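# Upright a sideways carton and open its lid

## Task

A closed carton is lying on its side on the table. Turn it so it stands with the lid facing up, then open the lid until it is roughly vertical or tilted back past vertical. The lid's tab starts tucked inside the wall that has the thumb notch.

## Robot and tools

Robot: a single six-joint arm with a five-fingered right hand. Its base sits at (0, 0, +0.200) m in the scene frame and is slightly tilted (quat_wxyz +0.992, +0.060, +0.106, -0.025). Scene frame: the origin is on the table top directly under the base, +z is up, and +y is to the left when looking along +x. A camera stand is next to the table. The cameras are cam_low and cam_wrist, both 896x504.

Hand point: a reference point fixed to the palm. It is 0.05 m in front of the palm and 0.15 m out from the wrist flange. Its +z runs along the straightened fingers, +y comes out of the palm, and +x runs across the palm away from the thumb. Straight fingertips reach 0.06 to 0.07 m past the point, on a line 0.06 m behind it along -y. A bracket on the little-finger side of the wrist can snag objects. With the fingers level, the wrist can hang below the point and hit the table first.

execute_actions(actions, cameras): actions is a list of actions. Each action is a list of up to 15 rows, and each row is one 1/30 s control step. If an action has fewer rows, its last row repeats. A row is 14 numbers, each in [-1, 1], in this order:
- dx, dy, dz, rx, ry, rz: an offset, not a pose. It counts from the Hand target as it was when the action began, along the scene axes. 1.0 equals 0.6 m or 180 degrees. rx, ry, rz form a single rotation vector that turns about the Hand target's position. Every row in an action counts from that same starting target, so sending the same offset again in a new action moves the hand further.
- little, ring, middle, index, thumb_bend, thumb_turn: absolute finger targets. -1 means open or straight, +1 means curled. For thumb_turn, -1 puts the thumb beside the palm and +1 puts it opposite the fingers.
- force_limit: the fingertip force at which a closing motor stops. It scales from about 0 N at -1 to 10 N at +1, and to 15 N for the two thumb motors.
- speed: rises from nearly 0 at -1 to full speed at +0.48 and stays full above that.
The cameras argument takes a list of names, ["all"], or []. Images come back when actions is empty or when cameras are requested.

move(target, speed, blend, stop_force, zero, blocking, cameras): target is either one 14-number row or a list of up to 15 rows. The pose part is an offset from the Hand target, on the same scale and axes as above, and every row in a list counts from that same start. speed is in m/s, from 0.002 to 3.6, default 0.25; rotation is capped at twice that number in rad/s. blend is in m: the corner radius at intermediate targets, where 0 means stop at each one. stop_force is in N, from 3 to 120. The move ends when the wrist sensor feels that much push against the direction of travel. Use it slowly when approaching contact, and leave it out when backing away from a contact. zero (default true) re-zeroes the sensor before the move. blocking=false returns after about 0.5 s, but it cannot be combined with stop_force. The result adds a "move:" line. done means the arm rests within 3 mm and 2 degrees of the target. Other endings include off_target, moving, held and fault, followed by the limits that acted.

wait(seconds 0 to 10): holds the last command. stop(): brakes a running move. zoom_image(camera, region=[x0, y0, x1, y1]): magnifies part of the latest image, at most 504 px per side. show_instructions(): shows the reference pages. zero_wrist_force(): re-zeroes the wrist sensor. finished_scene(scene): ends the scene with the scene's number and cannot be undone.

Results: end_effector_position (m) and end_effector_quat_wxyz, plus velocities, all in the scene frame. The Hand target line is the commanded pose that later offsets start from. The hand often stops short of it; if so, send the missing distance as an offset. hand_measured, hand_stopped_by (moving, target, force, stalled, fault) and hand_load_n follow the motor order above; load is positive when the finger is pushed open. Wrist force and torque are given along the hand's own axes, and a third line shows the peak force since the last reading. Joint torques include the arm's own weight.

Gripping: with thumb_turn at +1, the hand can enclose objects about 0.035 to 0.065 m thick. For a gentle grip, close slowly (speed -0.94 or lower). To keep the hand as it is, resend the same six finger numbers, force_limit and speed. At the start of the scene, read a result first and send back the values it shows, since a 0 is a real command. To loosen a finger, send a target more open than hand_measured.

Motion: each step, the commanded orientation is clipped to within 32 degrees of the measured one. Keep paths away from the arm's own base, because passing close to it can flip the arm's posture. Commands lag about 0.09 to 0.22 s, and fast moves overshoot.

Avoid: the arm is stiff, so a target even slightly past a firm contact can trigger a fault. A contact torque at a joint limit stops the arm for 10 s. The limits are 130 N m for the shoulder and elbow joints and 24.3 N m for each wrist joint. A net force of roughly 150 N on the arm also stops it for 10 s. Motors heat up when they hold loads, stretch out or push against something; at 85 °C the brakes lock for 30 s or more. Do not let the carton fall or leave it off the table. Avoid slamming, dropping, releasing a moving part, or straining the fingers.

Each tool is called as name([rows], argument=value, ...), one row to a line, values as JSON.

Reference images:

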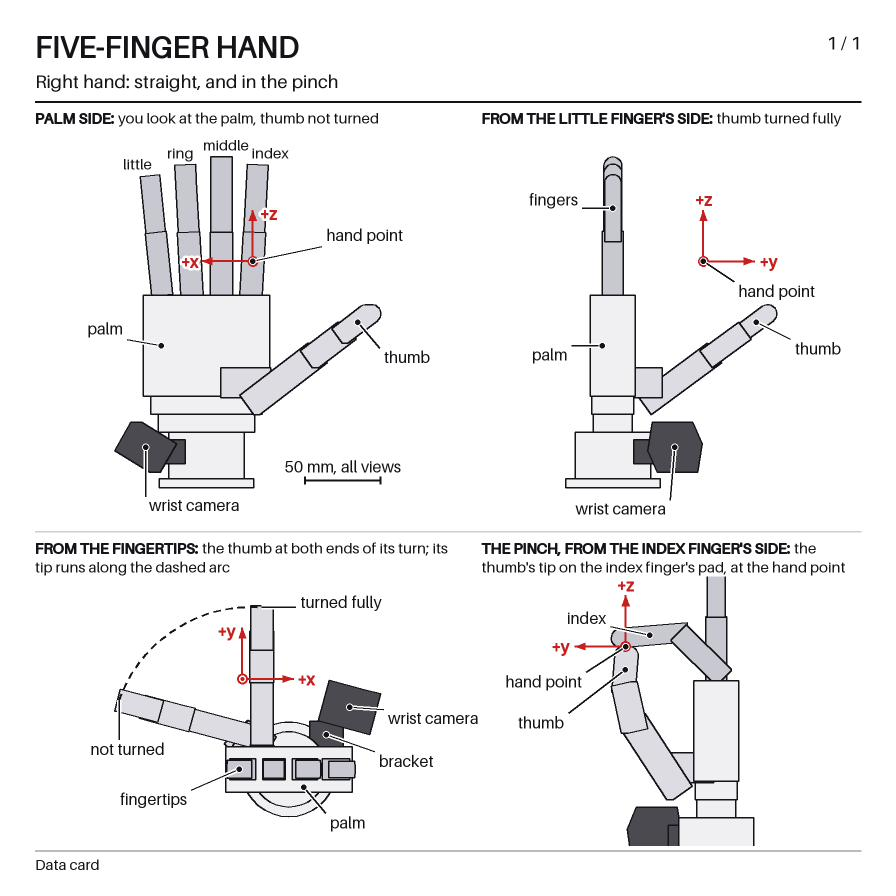

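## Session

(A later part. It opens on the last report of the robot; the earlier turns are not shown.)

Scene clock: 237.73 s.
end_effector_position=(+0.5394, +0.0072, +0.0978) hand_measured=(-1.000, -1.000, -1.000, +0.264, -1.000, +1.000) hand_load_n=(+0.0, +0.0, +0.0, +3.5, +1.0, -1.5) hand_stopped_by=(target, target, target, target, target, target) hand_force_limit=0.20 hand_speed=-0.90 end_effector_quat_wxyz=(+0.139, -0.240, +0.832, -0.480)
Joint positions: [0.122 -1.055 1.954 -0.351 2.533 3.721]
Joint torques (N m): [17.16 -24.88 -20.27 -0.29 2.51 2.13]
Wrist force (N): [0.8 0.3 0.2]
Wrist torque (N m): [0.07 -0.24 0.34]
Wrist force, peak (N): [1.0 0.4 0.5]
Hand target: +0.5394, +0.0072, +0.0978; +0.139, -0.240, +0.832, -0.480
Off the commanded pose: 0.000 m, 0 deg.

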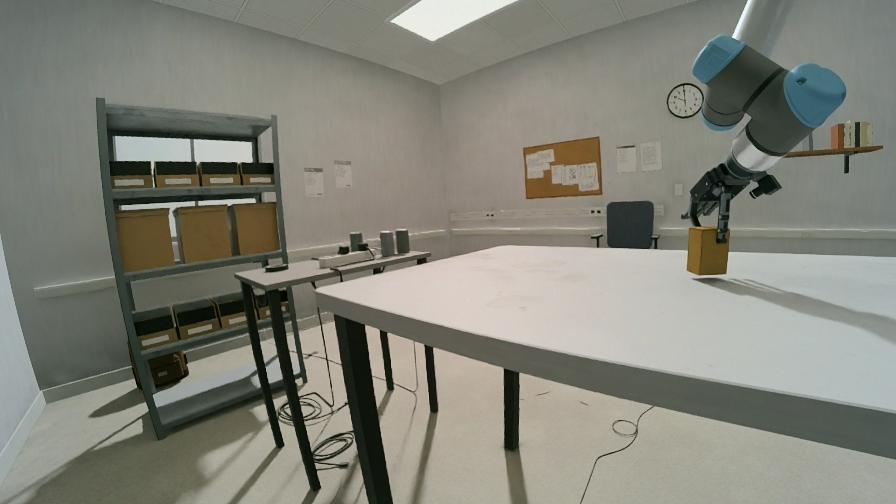

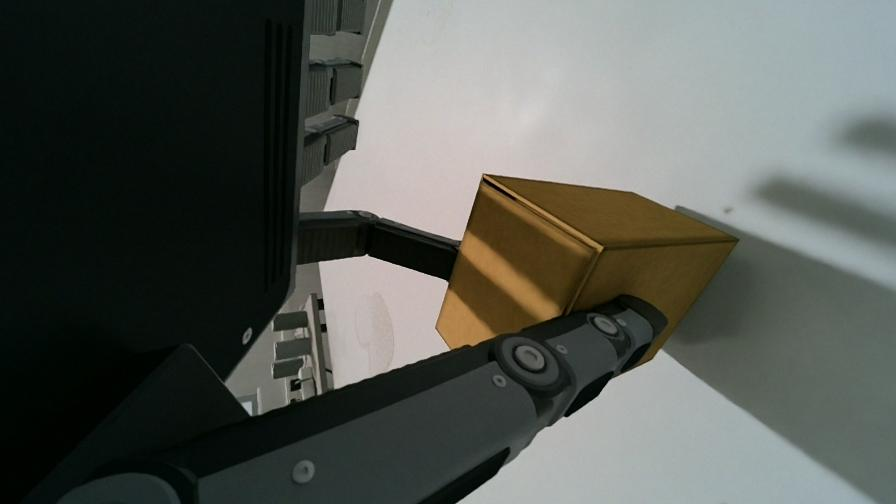

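Continue loosening.

execute_actions([
  [[0,0,0,0,0,0,-1,-1,-1,0.260,-1,1,0.2,-0.9]],
  [[0,0,0,0,0,0,-1,-1,-1,0.257,-1,1,0.2,-0.9]],
  [[0,0,0,0,0,0,-1,-1,-1,0.254,-1,1,0.2,-0.9]],
], cameras=["all"])

execute_actions([
  [[0,0,0,0,0,0,-1,-1,-1,0.251,-1,1,0.2,-0.9]],
  [[0,0,0,0,0,0,-1,-1,-1,0.248,-1,1,0.2,-0.9]],
], cameras=["all"])

execute_actions([
  [[0,0,0,0,0,0,-1,-1,-1,0.245,-1,1,0.2,-0.9]],
  [[0,0,0,0,0,0,-1,-1,-1,0.242,-1,1,0.2,-0.9]],
], cameras=["all"])

Scene clock: 241.70 s.
end_effector_position=(+0.5394, +0.0072, +0.0978) hand_measured=(-1.000, -1.000, -1.000, +0.254, -1.000, +1.000) hand_load_n=(+0.0, +0.0, +0.0, +2.0, +0.5, -1.0) hand_stopped_by=(target, target, target, target, target, target) hand_force_limit=0.20 hand_speed=-0.90 end_effector_quat_wxyz=(+0.139, -0.240, +0.832, -0.480)
Joint positions: [0.122 -1.055 1.954 -0.351 2.533 3.721]
Joint torques (N m): [17.4 -25.01 -20.18 0.23 2.39 2.15]
Wrist force (N): [1.0 0.4 0.5]
Wrist torque (N m): [0.08 -0.28 0.36]
Wrist force, peak (N): [1.0 0.2 0.6]
Hand target: +0.5394, +0.0072, +0.0978; +0.139, -0.240, +0.832, -0.480
Off the commanded pose: 0.000 m, 0 deg.

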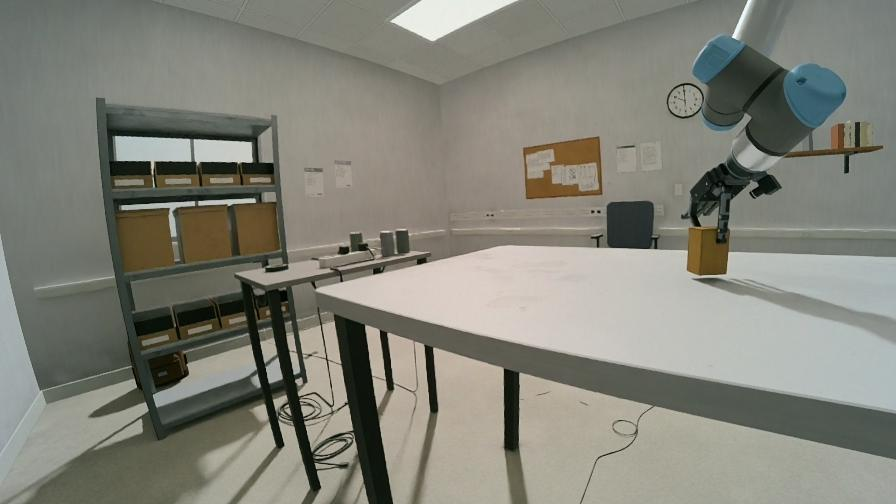

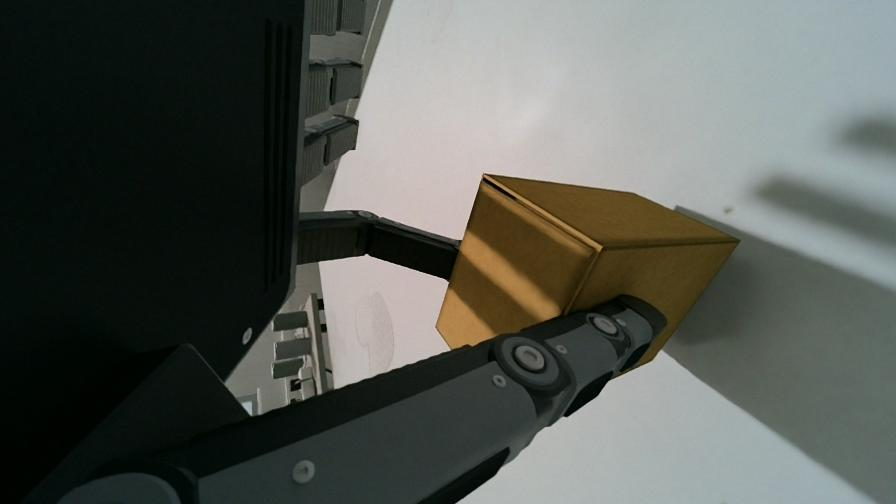

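Scene clock: 242.90 s.
end_effector_position=(+0.5394, +0.0072, +0.0978) hand_measured=(-1.000, -1.000, -1.000, +0.248, -1.000, +1.000) hand_load_n=(+0.0, +0.0, +0.5, +1.0, +0.5, -0.5) hand_stopped_by=(target, target, target, target, target, target) hand_force_limit=0.20 hand_speed=-0.90 end_effector_quat_wxyz=(+0.139, -0.240, +0.832, -0.480)
Joint positions: [0.122 -1.055 1.954 -0.351 2.533 3.721]
Joint torques (N m): [17 -24.92 -20.04 0.3 2.48 2.08]
Wrist force (N): [0.8 0.3 0.5]
Wrist torque (N m): [0.06 -0.26 0.34]
Wrist force, peak (N): [1.0 0.5 0.6]
Hand target: +0.5394, +0.0072, +0.0978; +0.139, -0.240, +0.832, -0.480
Off the commanded pose: 0.000 m, 0 deg.

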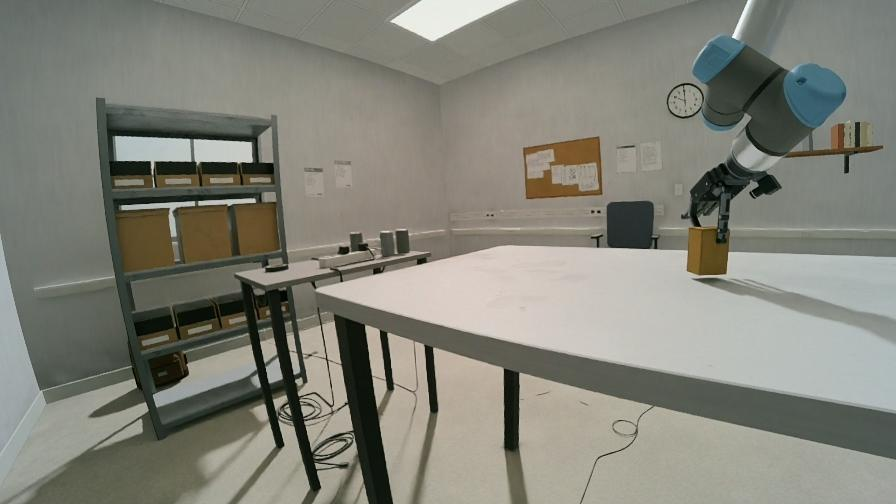

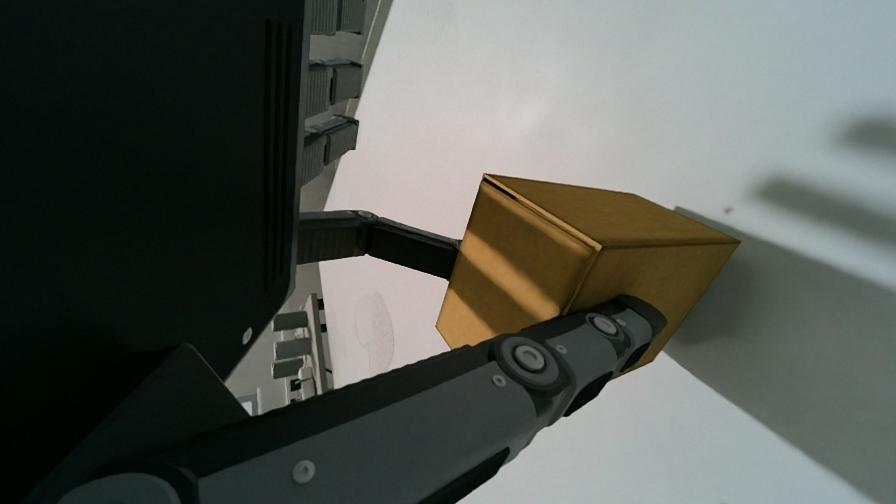

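Scene clock: 244.10 s.
end_effector_position=(+0.5394, +0.0072, +0.0978) hand_measured=(-1.000, -1.000, -1.000, +0.242, -1.000, +1.000) hand_load_n=(+0.0, +0.0, +0.0, +0.5, +0.0, -0.5) hand_stopped_by=(target, target, target, target, target, target) hand_force_limit=0.20 hand_speed=-0.90 end_effector_quat_wxyz=(+0.139, -0.240, +0.832, -0.480)
Joint positions: [0.122 -1.055 1.954 -0.351 2.533 3.721]
Joint torques (N m): [16.92 -24.94 -20.26 0.59 2.41 2.13]
Wrist force (N): [0.7 0.2 0.4]
Wrist torque (N m): [0.06 -0.23 0.34]
Wrist force, peak (N): [1.0 0.2 0.5]
Hand target: +0.5394, +0.0072, +0.0978; +0.139, -0.240, +0.832, -0.480
Off the commanded pose: 0.000 m, 0 deg.

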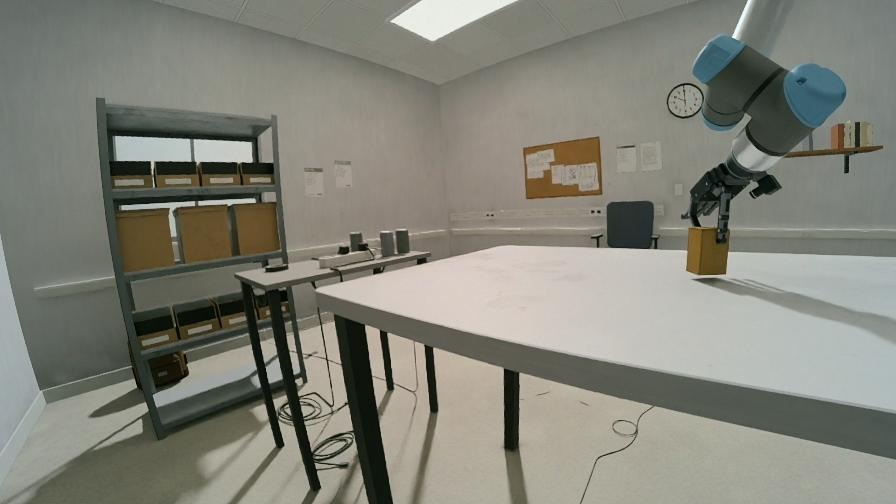

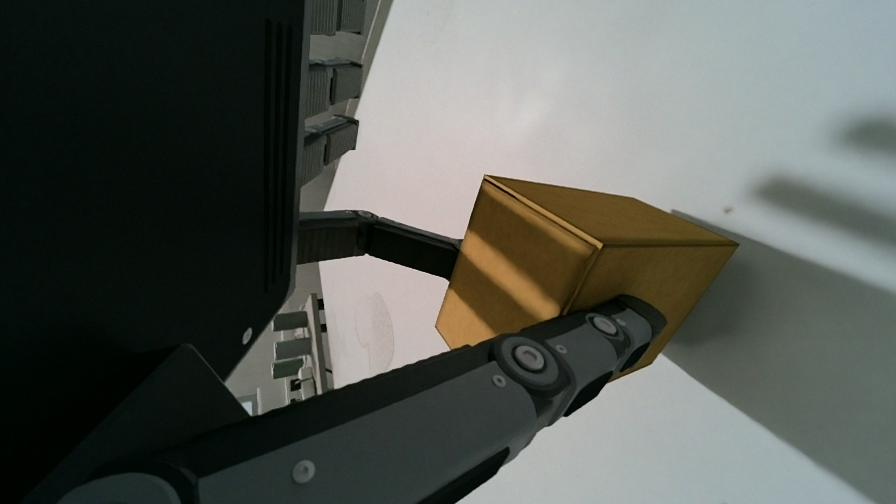

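execute_actions([
  [[0,0,0,0,0,0,-1,-1,-1,0.239,-1,1,0.2,-0.9]],
  [[0,0,0,0,0,0,-1,-1,-1,0.236,-1,1,0.2,-0.9]],
], cameras=["cam_wrist"])

execute_actions([
  [[0,0,0,0,0,0,-1,-1,-1,0.233,-1,1,0.2,-0.9]],
], cameras=["cam_wrist"])

execute_actions([
  [[0,0,0,0,0,0,-1,-1,-1,0.23,-1,1,0.2,-0.9]],
], cameras=["cam_wrist"])

Scene clock: 247.10 s.
end_effector_position=(+0.5394, +0.0072, +0.0978) hand_measured=(-1.000, -1.000, -1.000, +0.236, -1.000, +1.000) hand_load_n=(+0.0, +0.0, +0.0, +0.5, +0.0, +0.0) hand_stopped_by=(target, target, target, target, target, target) hand_force_limit=0.20 hand_speed=-0.90 end_effector_quat_wxyz=(+0.139, -0.240, +0.832, -0.480)
Joint positions: [0.122 -1.055 1.954 -0.351 2.533 3.721]
Joint torques (N m): [17.25 -24.82 -19.56 0.9 2.34 2.1]
Wrist force (N): [0.8 0.1 0.3]
Wrist torque (N m): [0.04 -0.24 0.33]
Wrist force, peak (N): [1.0 0.3 0.5]
Hand target: +0.5394, +0.0072, +0.0978; +0.139, -0.240, +0.832, -0.480
Off the commanded pose: 0.000 m, 0 deg.
Images, in order (width x height): cam_wrist 896x504.

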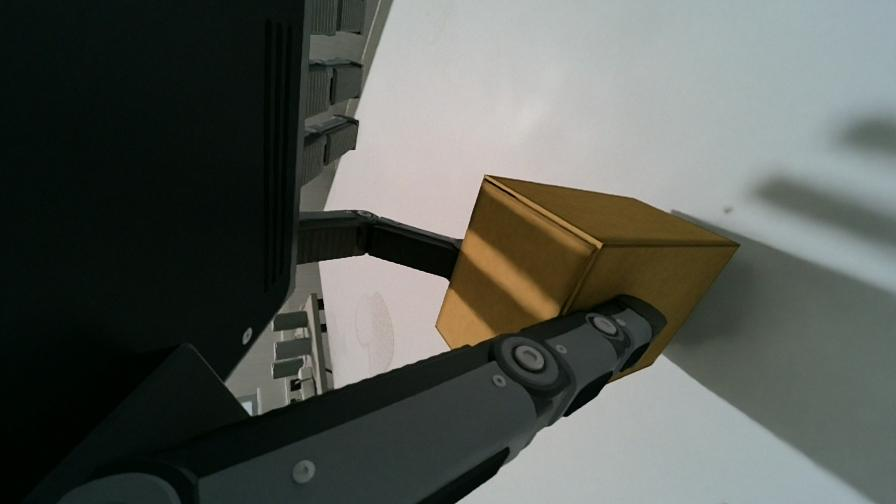

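Scene clock: 247.80 s.
end_effector_position=(+0.5394, +0.0072, +0.0978) hand_measured=(-1.000, -1.000, -1.000, +0.232, -1.000, +1.000) hand_load_n=(+0.0, +0.0, +0.0, +0.5, +0.0, +0.0) hand_stopped_by=(target, target, target, target, target, target) hand_force_limit=0.20 hand_speed=-0.90 end_effector_quat_wxyz=(+0.139, -0.240, +0.832, -0.480)
Joint positions: [0.122 -1.055 1.954 -0.351 2.533 3.721]
Joint torques (N m): [16.78 -24.44 -19.52 1.22 2.46 2.13]
Wrist force (N): [0.7 0.0 0.5]
Wrist torque (N m): [0.02 -0.24 0.33]
Wrist force, peak (N): [1.0 0.3 0.4]
Hand target: +0.5394, +0.0072, +0.0978; +0.139, -0.240, +0.832, -0.480
Off the commanded pose: 0.000 m, 0 deg.
Images, in order (width x height): cam_wrist 896x504.

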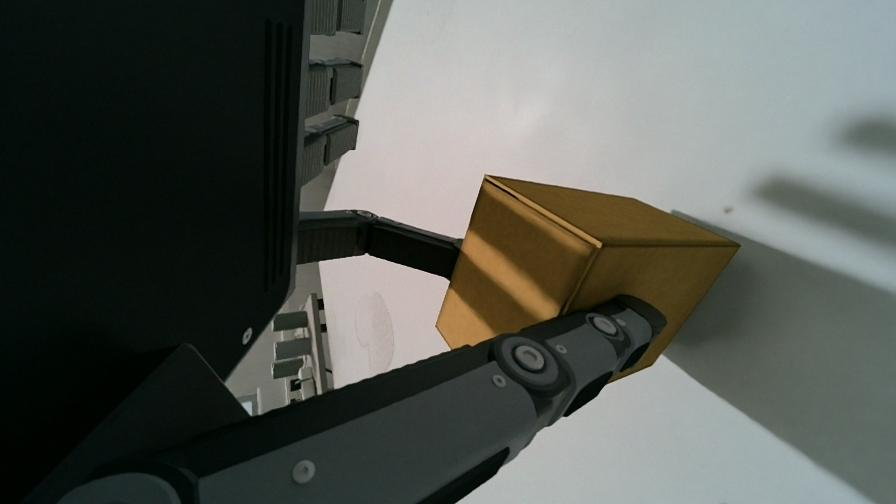

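Scene clock: 248.50 s.
end_effector_position=(+0.5394, +0.0072, +0.0978) hand_measured=(-1.000, -1.000, -1.000, +0.230, -1.000, +1.000) hand_load_n=(+0.0, +0.0, +0.0, +1.0, +0.0, -0.5) hand_stopped_by=(target, target, target, target, target, target) hand_force_limit=0.20 hand_speed=-0.90 end_effector_quat_wxyz=(+0.139, -0.240, +0.832, -0.480)
Joint positions: [0.122 -1.055 1.954 -0.351 2.533 3.721]
Joint torques (N m): [16.57 -24.96 -19.68 1.27 2.51 2.12]
Wrist force (N): [0.6 0.2 0.5]
Wrist torque (N m): [0.04 -0.22 0.33]
Wrist force, peak (N): [1.0 0.3 0.6]
Hand target: +0.5394, +0.0072, +0.0978; +0.139, -0.240, +0.832, -0.480
Off the commanded pose: 0.000 m, 0 deg.
Images, in order (width x height): cam_wrist 896x504.

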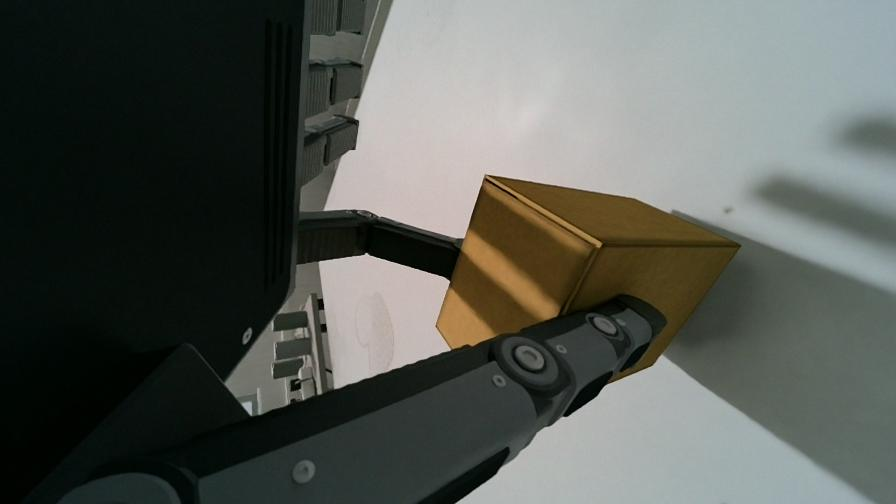

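move(target=[0,0,0,0,0,0,-1,-1,-1,0.62,-1,1,0.9,-0.9])

wait(seconds=1.5, cameras=["all"])

zoom_image(camera="cam_low", region=[640, 190, 780, 290])

Scene clock: 251.40 s.
end_effector_position=(+0.5394, +0.0072, +0.0978) hand_measured=(-1.000, -1.000, -1.000, +0.292, -1.000, +1.000) hand_load_n=(+0.0, +0.0, +0.0, +3.5, +0.5, -1.0) hand_stopped_by=(target, target, target, force, target, target) hand_force_limit=0.90 hand_speed=-0.90 end_effector_quat_wxyz=(+0.139, -0.240, +0.832, -0.480)
Joint positions: [0.122 -1.055 1.954 -0.351 2.533 3.721]
Joint torques (N m): [15.75 -25.23 -19.82 1.78 2.37 2.16]
Wrist force (N): [0.7 0.3 0.5]
Wrist torque (N m): [0.05 -0.24 0.34]
Wrist force, peak (N): [1.1 0.3 0.4]
Hand target: +0.5394, +0.0072, +0.0978; +0.139, -0.240, +0.832, -0.480
Off the commanded pose: 0.000 m, 0 deg.
move: done

Scene clock: 252.90 s.
end_effector_position=(+0.5394, +0.0072, +0.0978) hand_measured=(-1.000, -1.000, -1.000, +0.292, -1.000, +1.000) hand_load_n=(+0.0, +0.0, +0.0, +3.5, +0.5, -1.5) hand_stopped_by=(target, target, target, force, target, target) hand_force_limit=0.90 hand_speed=-0.90 end_effector_quat_wxyz=(+0.139, -0.240, +0.832, -0.480)
Joint positions: [0.122 -1.055 1.954 -0.351 2.533 3.721]
Joint torques (N m): [16.14 -24.99 -19.68 1.96 2.33 2.05]
Wrist force (N): [0.9 0.2 0.6]
Wrist torque (N m): [0.04 -0.27 0.35]
Wrist force, peak (N): [1.0 0.2 0.5]
Hand target: +0.5394, +0.0072, +0.0978; +0.139, -0.240, +0.832, -0.480
Off the commanded pose: 0.000 m, 0 deg.
wait: 1.50 s; at rest by 0.17 s

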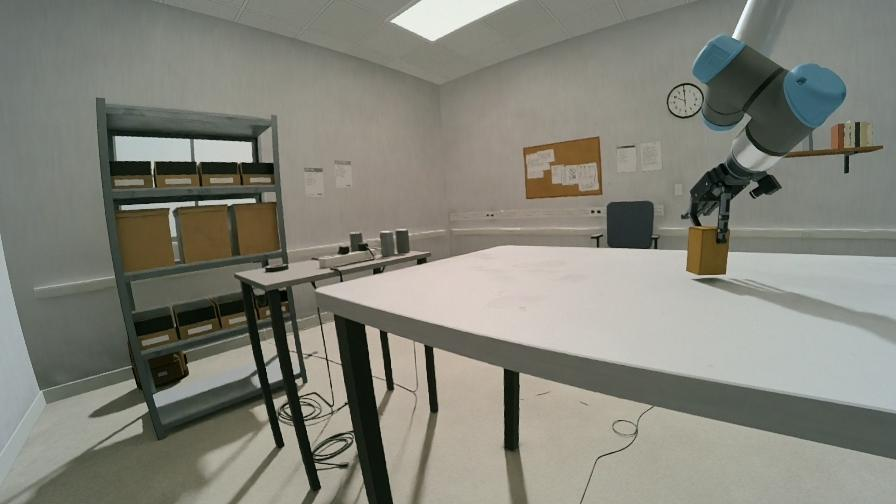

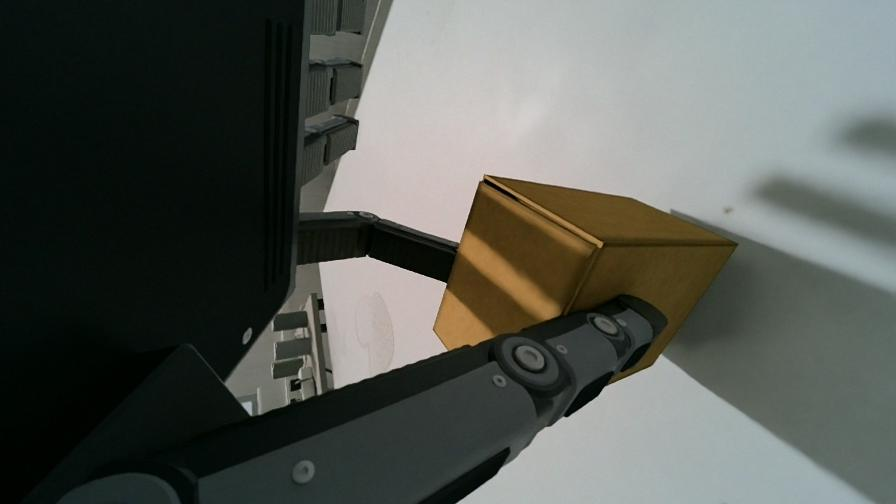

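Scaled by 3.600 from the camera's 896x504 image, which has a finer 1280x720 frame.

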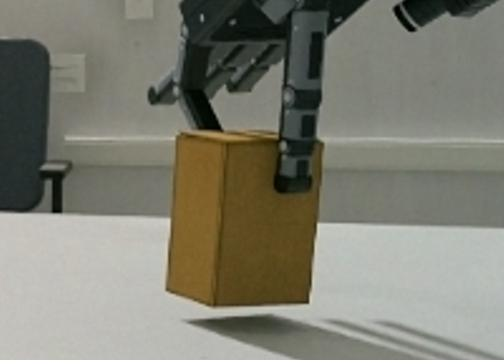

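move(target=[0,0,0,0,0,0,-1,-1,-1,0.64,-1,1,0.95,-0.93])

move(target=[0,0,0,0,0,0,-1,-1,-1,0.66,-1,1,0.95,-0.93], cameras=["all"])

zoom_image(camera="cam_wrist", region=[380, 150, 680, 350])

Scene clock: 256.40 s.
end_effector_position=(+0.5394, +0.0072, +0.0978) hand_measured=(-1.000, -1.000, -1.000, +0.640, -1.000, +1.000) hand_load_n=(+0.0, +0.0, +0.0, +0.0, +0.0, +0.0) hand_stopped_by=(target, target, target, target, target, target) hand_force_limit=0.95 hand_speed=-0.93 end_effector_quat_wxyz=(+0.139, -0.240, +0.832, -0.480)
Joint positions: [0.122 -1.055 1.954 -0.351 2.533 3.721]
Joint torques (N m): [16.38 -25.16 -19.65 2.35 2.29 2.11]
Wrist force (N): [0.9 0.2 0.2]
Wrist torque (N m): [0.07 -0.25 0.35]
Wrist force, peak (N): [1.0 0.2 0.6]
Hand target: +0.5394, +0.0072, +0.0978; +0.139, -0.240, +0.832, -0.480
Off the commanded pose: 0.000 m, 0 deg.
move: done

Scene clock: 256.90 s.
end_effector_position=(+0.5394, +0.0072, +0.0978) hand_measured=(-1.000, -1.000, -1.000, +0.660, -1.000, +1.000) hand_load_n=(+0.0, +0.0, +0.0, +0.0, +0.0, +0.0) hand_stopped_by=(target, target, target, target, target, target) hand_force_limit=0.95 hand_speed=-0.93 end_effector_quat_wxyz=(+0.139, -0.240, +0.832, -0.480)
Joint positions: [0.122 -1.055 1.954 -0.351 2.533 3.721]
Joint torques (N m): [16.16 -25.17 -19.2 2.18 2.2 2.01]
Wrist force (N): [0.8 0.1 0.3]
Wrist torque (N m): [0.05 -0.25 0.34]
Wrist force, peak (N): [1.0 0.2 0.5]
Hand target: +0.5394, +0.0072, +0.0978; +0.139, -0.240, +0.832, -0.480
Off the commanded pose: 0.000 m, 0 deg.
move: done

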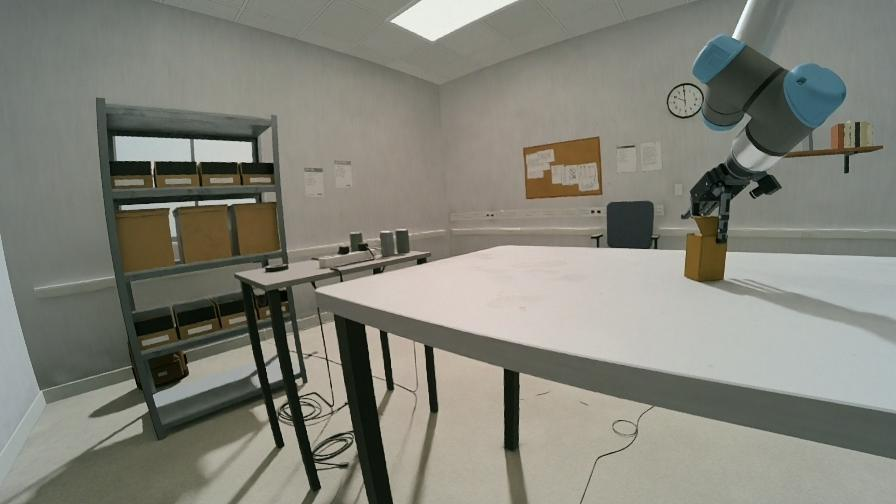

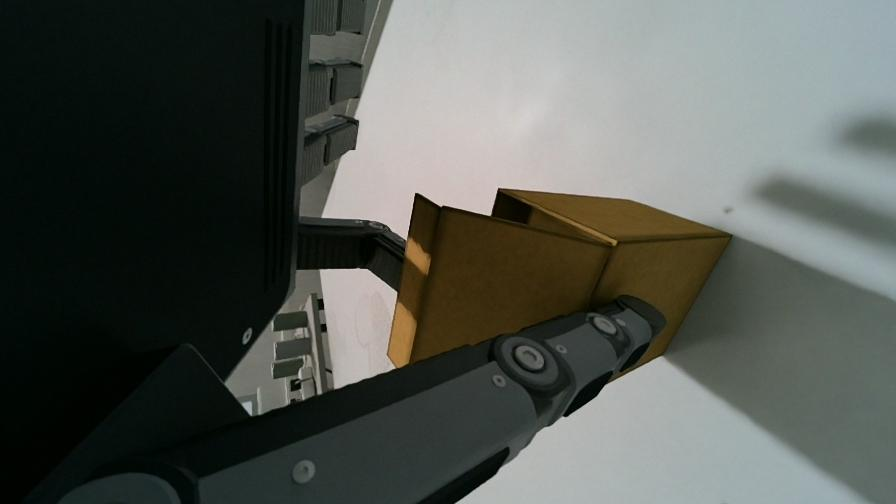

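Scaled by 1.680 from the camera's 896x504 image, which has a finer 1280x720 frame.

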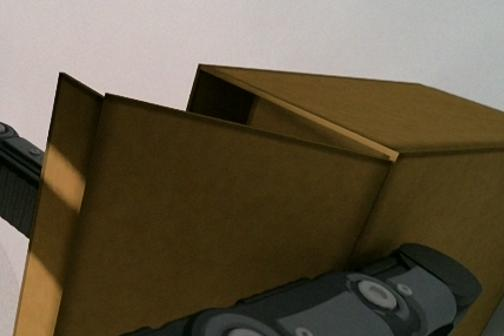

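move(target=[0,0,0,0,0,0,-1,-1,-1,1,-1,1,-0.7,-0.9])

wait(seconds=1, cameras=["all"])

zoom_image(camera="cam_low", region=[640, 190, 780, 290])

Scene clock: 261.60 s.
end_effector_position=(+0.5394, +0.0072, +0.0978) hand_measured=(-1.000, -1.000, -1.000, +1.000, -1.000, +1.000) hand_load_n=(-0.5, +0.0, +0.0, +0.5, +0.0, +0.0) hand_stopped_by=(target, target, target, target, target, target) hand_force_limit=-0.70 hand_speed=-0.90 end_effector_quat_wxyz=(+0.139, -0.240, +0.832, -0.480)
Joint positions: [0.122 -1.055 1.954 -0.351 2.533 3.721]
Joint torques (N m): [16.13 -25.25 -19.2 2.37 2.3 1.93]
Wrist force (N): [0.8 0.1 0.5]
Wrist torque (N m): [0.04 -0.25 0.34]
Wrist force, peak (N): [0.9 0.1 0.7]
Hand target: +0.5394, +0.0072, +0.0978; +0.139, -0.240, +0.832, -0.480
Off the commanded pose: 0.000 m, 0 deg.
move: done

Scene clock: 262.60 s.
end_effector_position=(+0.5394, +0.0072, +0.0978) hand_measured=(-1.000, -1.000, -1.000, +1.000, -1.000, +1.000) hand_load_n=(+0.0, +0.0, +0.0, +0.0, +0.0, +0.0) hand_stopped_by=(target, target, target, target, target, target) hand_force_limit=-0.70 hand_speed=-0.90 end_effector_quat_wxyz=(+0.139, -0.240, +0.832, -0.480)
Joint positions: [0.122 -1.055 1.954 -0.351 2.533 3.721]
Joint torques (N m): [15.62 -25.1 -18.95 2.26 2.27 2]
Wrist force (N): [0.9 0.0 0.4]
Wrist torque (N m): [0.03 -0.27 0.34]
Wrist force, peak (N): [1.0 0.2 0.7]
Hand target: +0.5394, +0.0072, +0.0978; +0.139, -0.240, +0.832, -0.480
Off the commanded pose: 0.000 m, 0 deg.
wait: 1.00 s; at rest by 0.17 s

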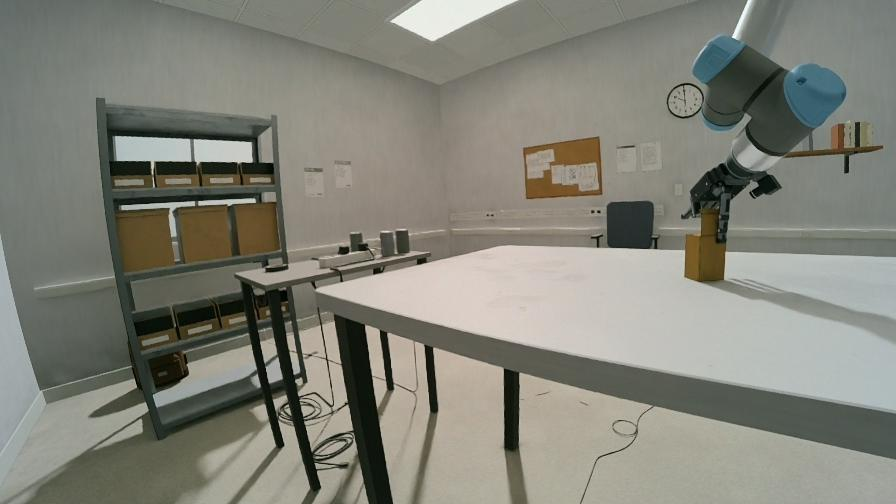

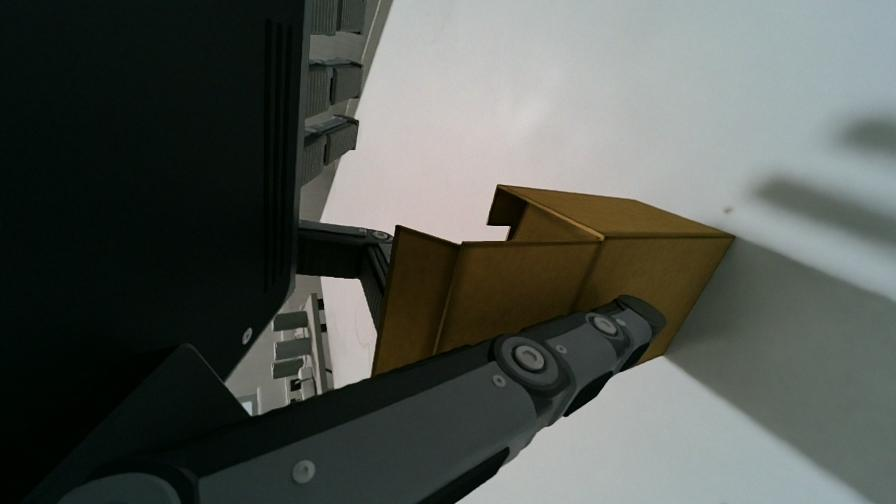

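Scaled by 3.600 from the camera's 896x504 image, which has a finer 1280x720 frame.

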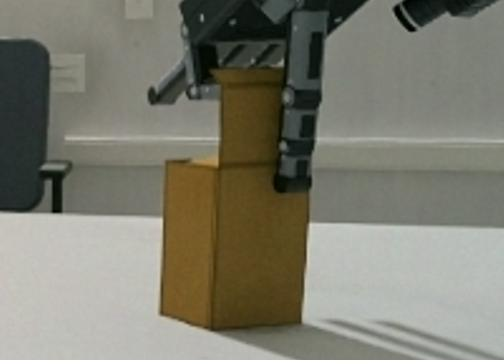

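move(target=[-0.0134,0.0211,0,0,0,0,-1,-1,-1,1,-1,1,-0.7,-0.9], speed=0.03, cameras=["all"])

zoom_image(camera="cam_low", region=[640, 190, 780, 290])

Scene clock: 271.80 s.
end_effector_position=(+0.5312, +0.0199, +0.0977) hand_measured=(-1.000, -1.000, -1.000, +1.000, -1.000, +1.000) hand_load_n=(+0.0, +0.0, +0.0, +0.0, +0.0, +0.0) hand_stopped_by=(target, target, target, target, target, target) hand_force_limit=-0.70 hand_speed=-0.90 end_effector_quat_wxyz=(+0.139, -0.240, +0.832, -0.480) end_effector_velocity=(-0.001, -0.002, -0.001) end_effector_angular_velocity=(-0.002, +0.007, +0.003)
Joint positions: [0.155 -1.046 1.956 -0.336 2.561 3.752]
Joint velocities: [-0.004 0 0.002 -0.001 -0.004 -0.008]
Joint torques (N m): [-0.64 -38.73 -5.72 -0.13 -1.49 -2.16]
Wrist force (N): [0.8 0.2 0.3]
Wrist torque (N m): [0.07 -0.25 0.25]
Wrist force, peak (N): [1.1 0.2 0.5]
Hand target: +0.5313, +0.0199, +0.0978; +0.139, -0.240, +0.832, -0.480
Off the commanded pose: 0.000 m, 0 deg.
move: done

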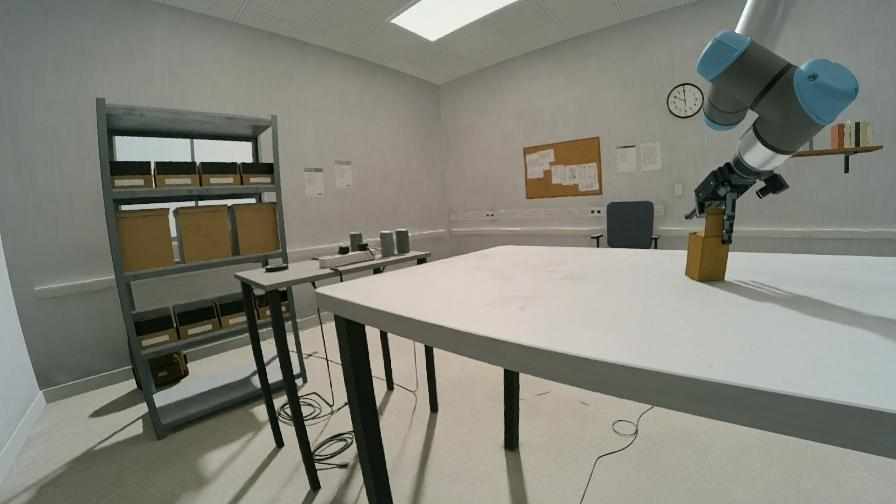

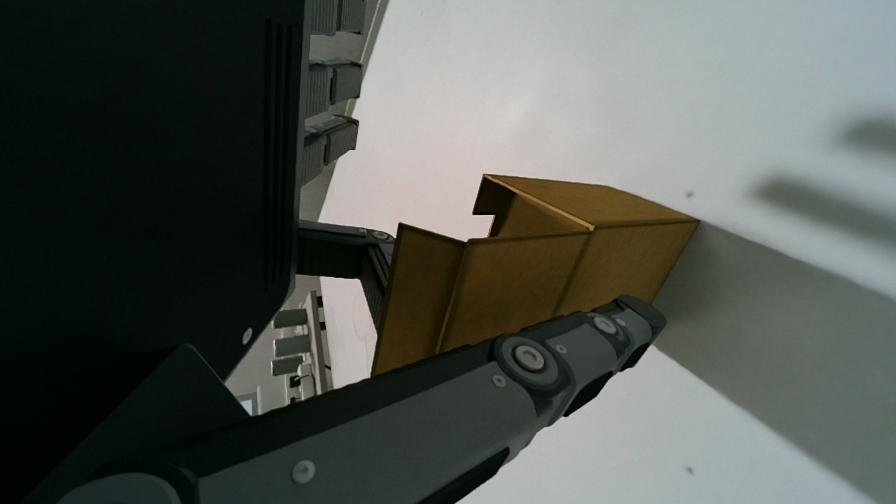

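Scaled by 3.600 from the camera's 896x504 image, which has a finer 1280x720 frame.

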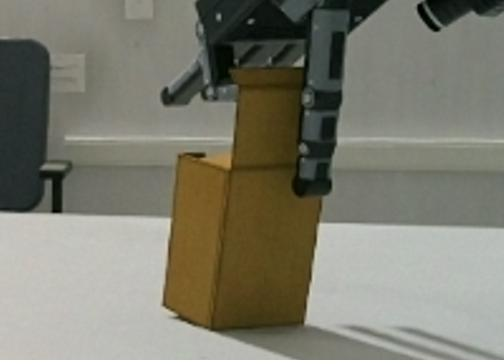

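move(target=[0.007,-0.011,0,0,0,0,-1,-1,-1,1,-1,1,-0.7,-0.9], speed=0.03)

move(target=[0,0,-0.04,0,0,0,-1,-1,-1,1,-1,1,-0.7,-0.9], speed=0.02, stop_force=3)

move(target=[0.012,-0.019,0,0,0,0,-1,-1,-1,1,-1,1,-0.7,-0.9], speed=0.02, stop_force=3, cameras=["all"])

zoom_image(camera="cam_low", region=[640, 190, 780, 290])

Scene clock: 277.40 s.
end_effector_position=(+0.5356, +0.0132, +0.0978) hand_measured=(-1.000, -1.000, -1.000, +1.000, -1.000, +1.000) hand_load_n=(+0.0, -0.5, -0.5, +0.5, +0.0, +0.0) hand_stopped_by=(target, target, target, target, target, target) hand_force_limit=-0.70 hand_speed=-0.90 end_effector_quat_wxyz=(+0.139, -0.240, +0.832, -0.480)
Joint positions: [0.137 -1.051 1.955 -0.345 2.546 3.735]
Joint torques (N m): [18.42 -40.13 -16.33 1.14 2.23 1.86]
Wrist force (N): [0.9 0.2 0.5]
Wrist torque (N m): [0.06 -0.27 0.35]
Wrist force, peak (N): [1.0 0.1 0.5]
Hand target: +0.5355, +0.0133, +0.0978; +0.139, -0.240, +0.832, -0.480
Off the commanded pose: 0.000 m, 0 deg.
move: done

Scene clock: 279.63 s.
end_effector_position=(+0.5356, +0.0132, +0.0738) hand_measured=(-1.000, -1.000, -1.000, +1.000, -1.000, +1.000) hand_load_n=(+0.0, +0.0, +0.0, +0.0, +0.0, +0.0) hand_stopped_by=(target, target, target, target, target, target) hand_force_limit=-0.70 hand_speed=-0.90 end_effector_quat_wxyz=(+0.139, -0.240, +0.832, -0.480)
Joint positions: [0.129 -1 1.954 -0.401 2.539 3.727]
Joint torques (N m): [17.84 -49.15 -9.92 2.56 2.33 1.61]
Wrist force (N): [0.7 0.0 0.4]
Wrist torque (N m): [0.04 -0.22 0.34]
Wrist force, peak (N): [1.1 -0.1 0.2]
Hand target: +0.5355, +0.0133, +0.0738; +0.139, -0.240, +0.832, -0.480
Off the commanded pose: 0.000 m, 0 deg.
move: done

Scene clock: 281.87 s.
end_effector_position=(+0.5427, +0.0019, +0.0738) hand_measured=(-1.000, -1.000, -1.000, +1.000, -1.000, +1.000) hand_load_n=(+0.0, +0.0, +0.0, +0.0, +0.0, +0.0) hand_stopped_by=(target, target, target, target, target, target) hand_force_limit=-0.70 hand_speed=-0.90 end_effector_quat_wxyz=(+0.139, -0.240, +0.832, -0.480)
Joint positions: [0.1 -1.007 1.951 -0.412 2.514 3.702]
Joint torques (N m): [17.43 -25.25 2.24 2.54 2.88 2.45]
Wrist force (N): [0.8 0.1 0.4]
Wrist torque (N m): [0.06 -0.24 0.33]
Wrist force, peak (N): [1.1 -0.1 0.5]
Hand target: +0.5427, +0.0019, +0.0738; +0.139, -0.240, +0.832, -0.480
Off the commanded pose: 0.000 m, 0 deg.
move: done

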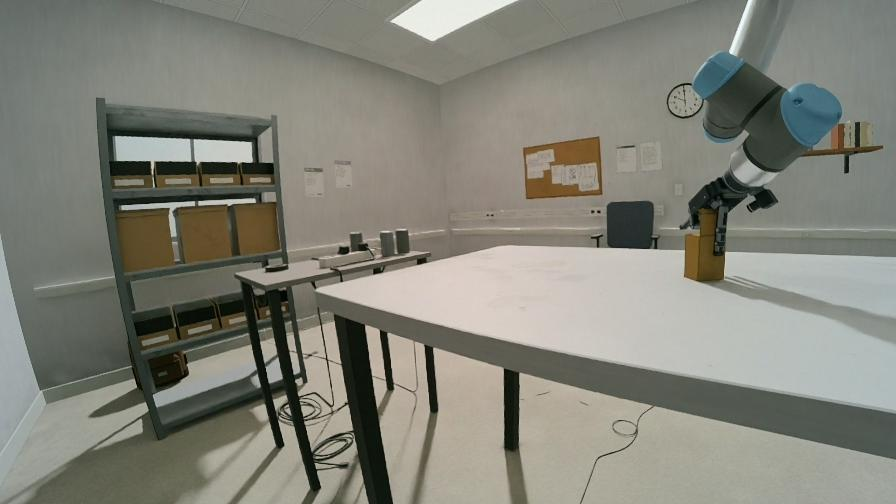

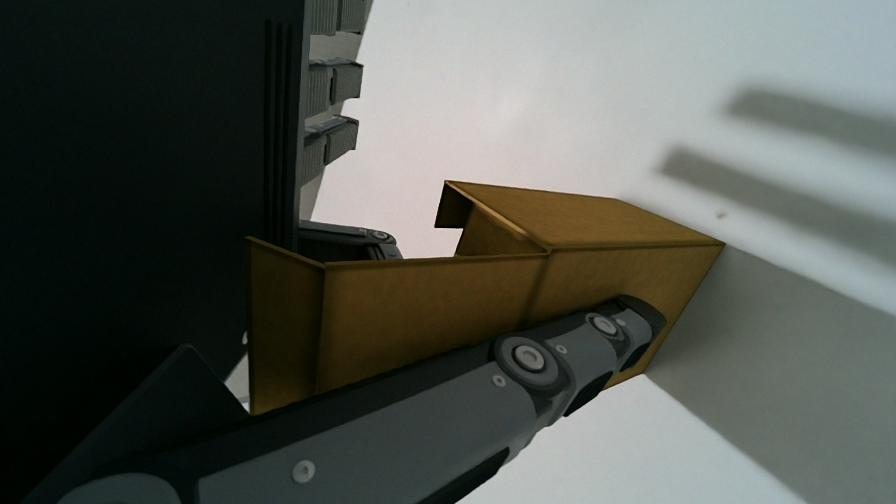

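Scaled by 3.600 from the camera's 896x504 image, which has a finer 1280x720 frame.

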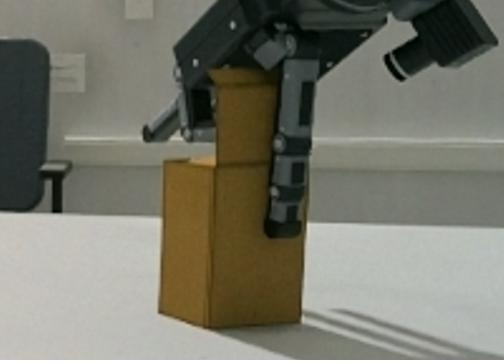

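move([
  [0,0,0.0667,0,0,0,-1,-1,-1,1,-1,1,-0.7,-0.9],
  [0,0,0.0667,0,0,0,-1,-1,-1,-0.9,-1,1,-0.7,-0.4],
  [-0.006,0.0095,0.0667,0,0,0,-1,-1,-1,-0.9,-1,1,-0.7,-0.4],
], speed=0.04, cameras=["all"])

zoom_image(camera="cam_low", region=[640, 190, 780, 290])

Scene clock: 289.67 s.
end_effector_position=(+0.5391, +0.0077, +0.1138) hand_measured=(-1.000, -1.000, -1.000, -0.900, -1.000, +1.000) hand_load_n=(+0.0, +0.0, +0.0, +0.5, +0.0, +0.0) hand_stopped_by=(target, target, target, target, target, target) hand_force_limit=-0.70 hand_speed=-0.40 end_effector_quat_wxyz=(+0.139, -0.240, +0.832, -0.480)
Joint positions: [0.129 -1.088 1.953 -0.312 2.539 3.727]
Joint torques (N m): [-0.37 -29.16 -0.7 1.58 0.13 -0.63]
Wrist force (N): [0.9 0.1 0.5]
Wrist torque (N m): [0.04 -0.27 0.25]
Wrist force, peak (N): [0.9 0.5 0.7]
Hand target: +0.5391, +0.0076, +0.1138; +0.139, -0.240, +0.832, -0.480
Off the commanded pose: 0.000 m, 0 deg.
move: done

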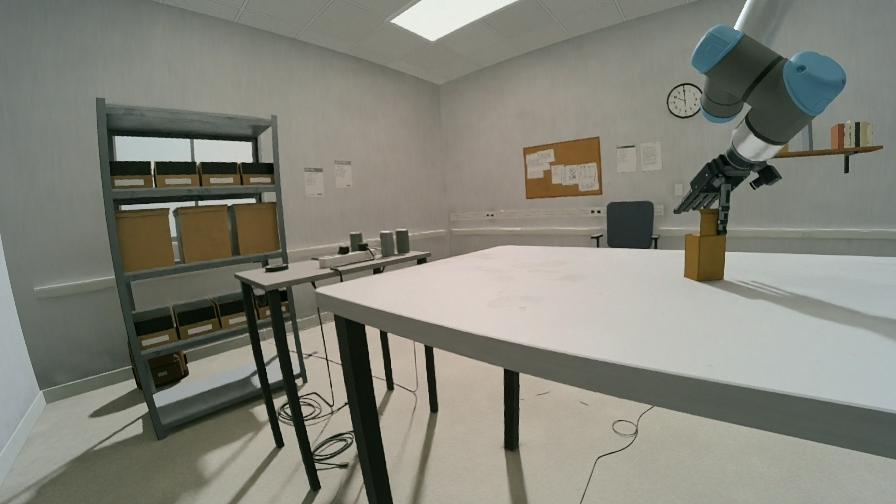

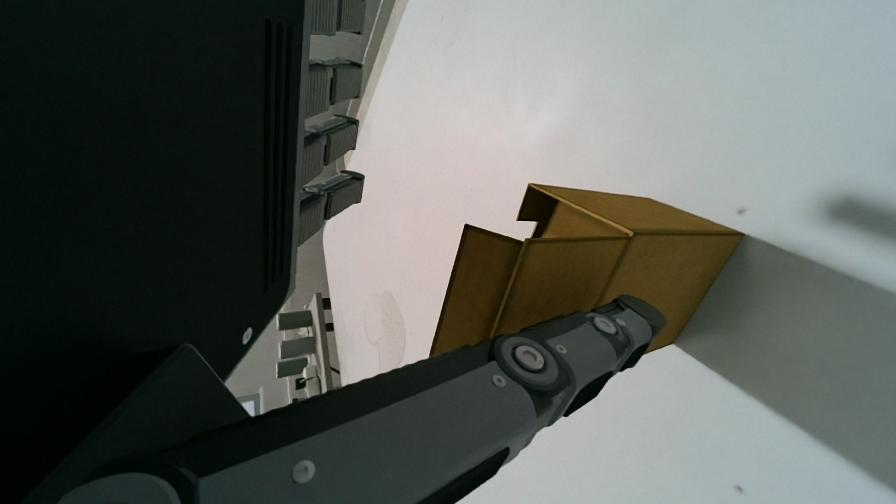

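Scaled by 3.600 from the camera's 896x504 image, which has a finer 1280x720 frame.

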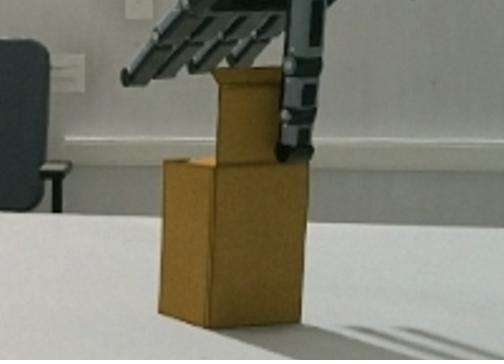

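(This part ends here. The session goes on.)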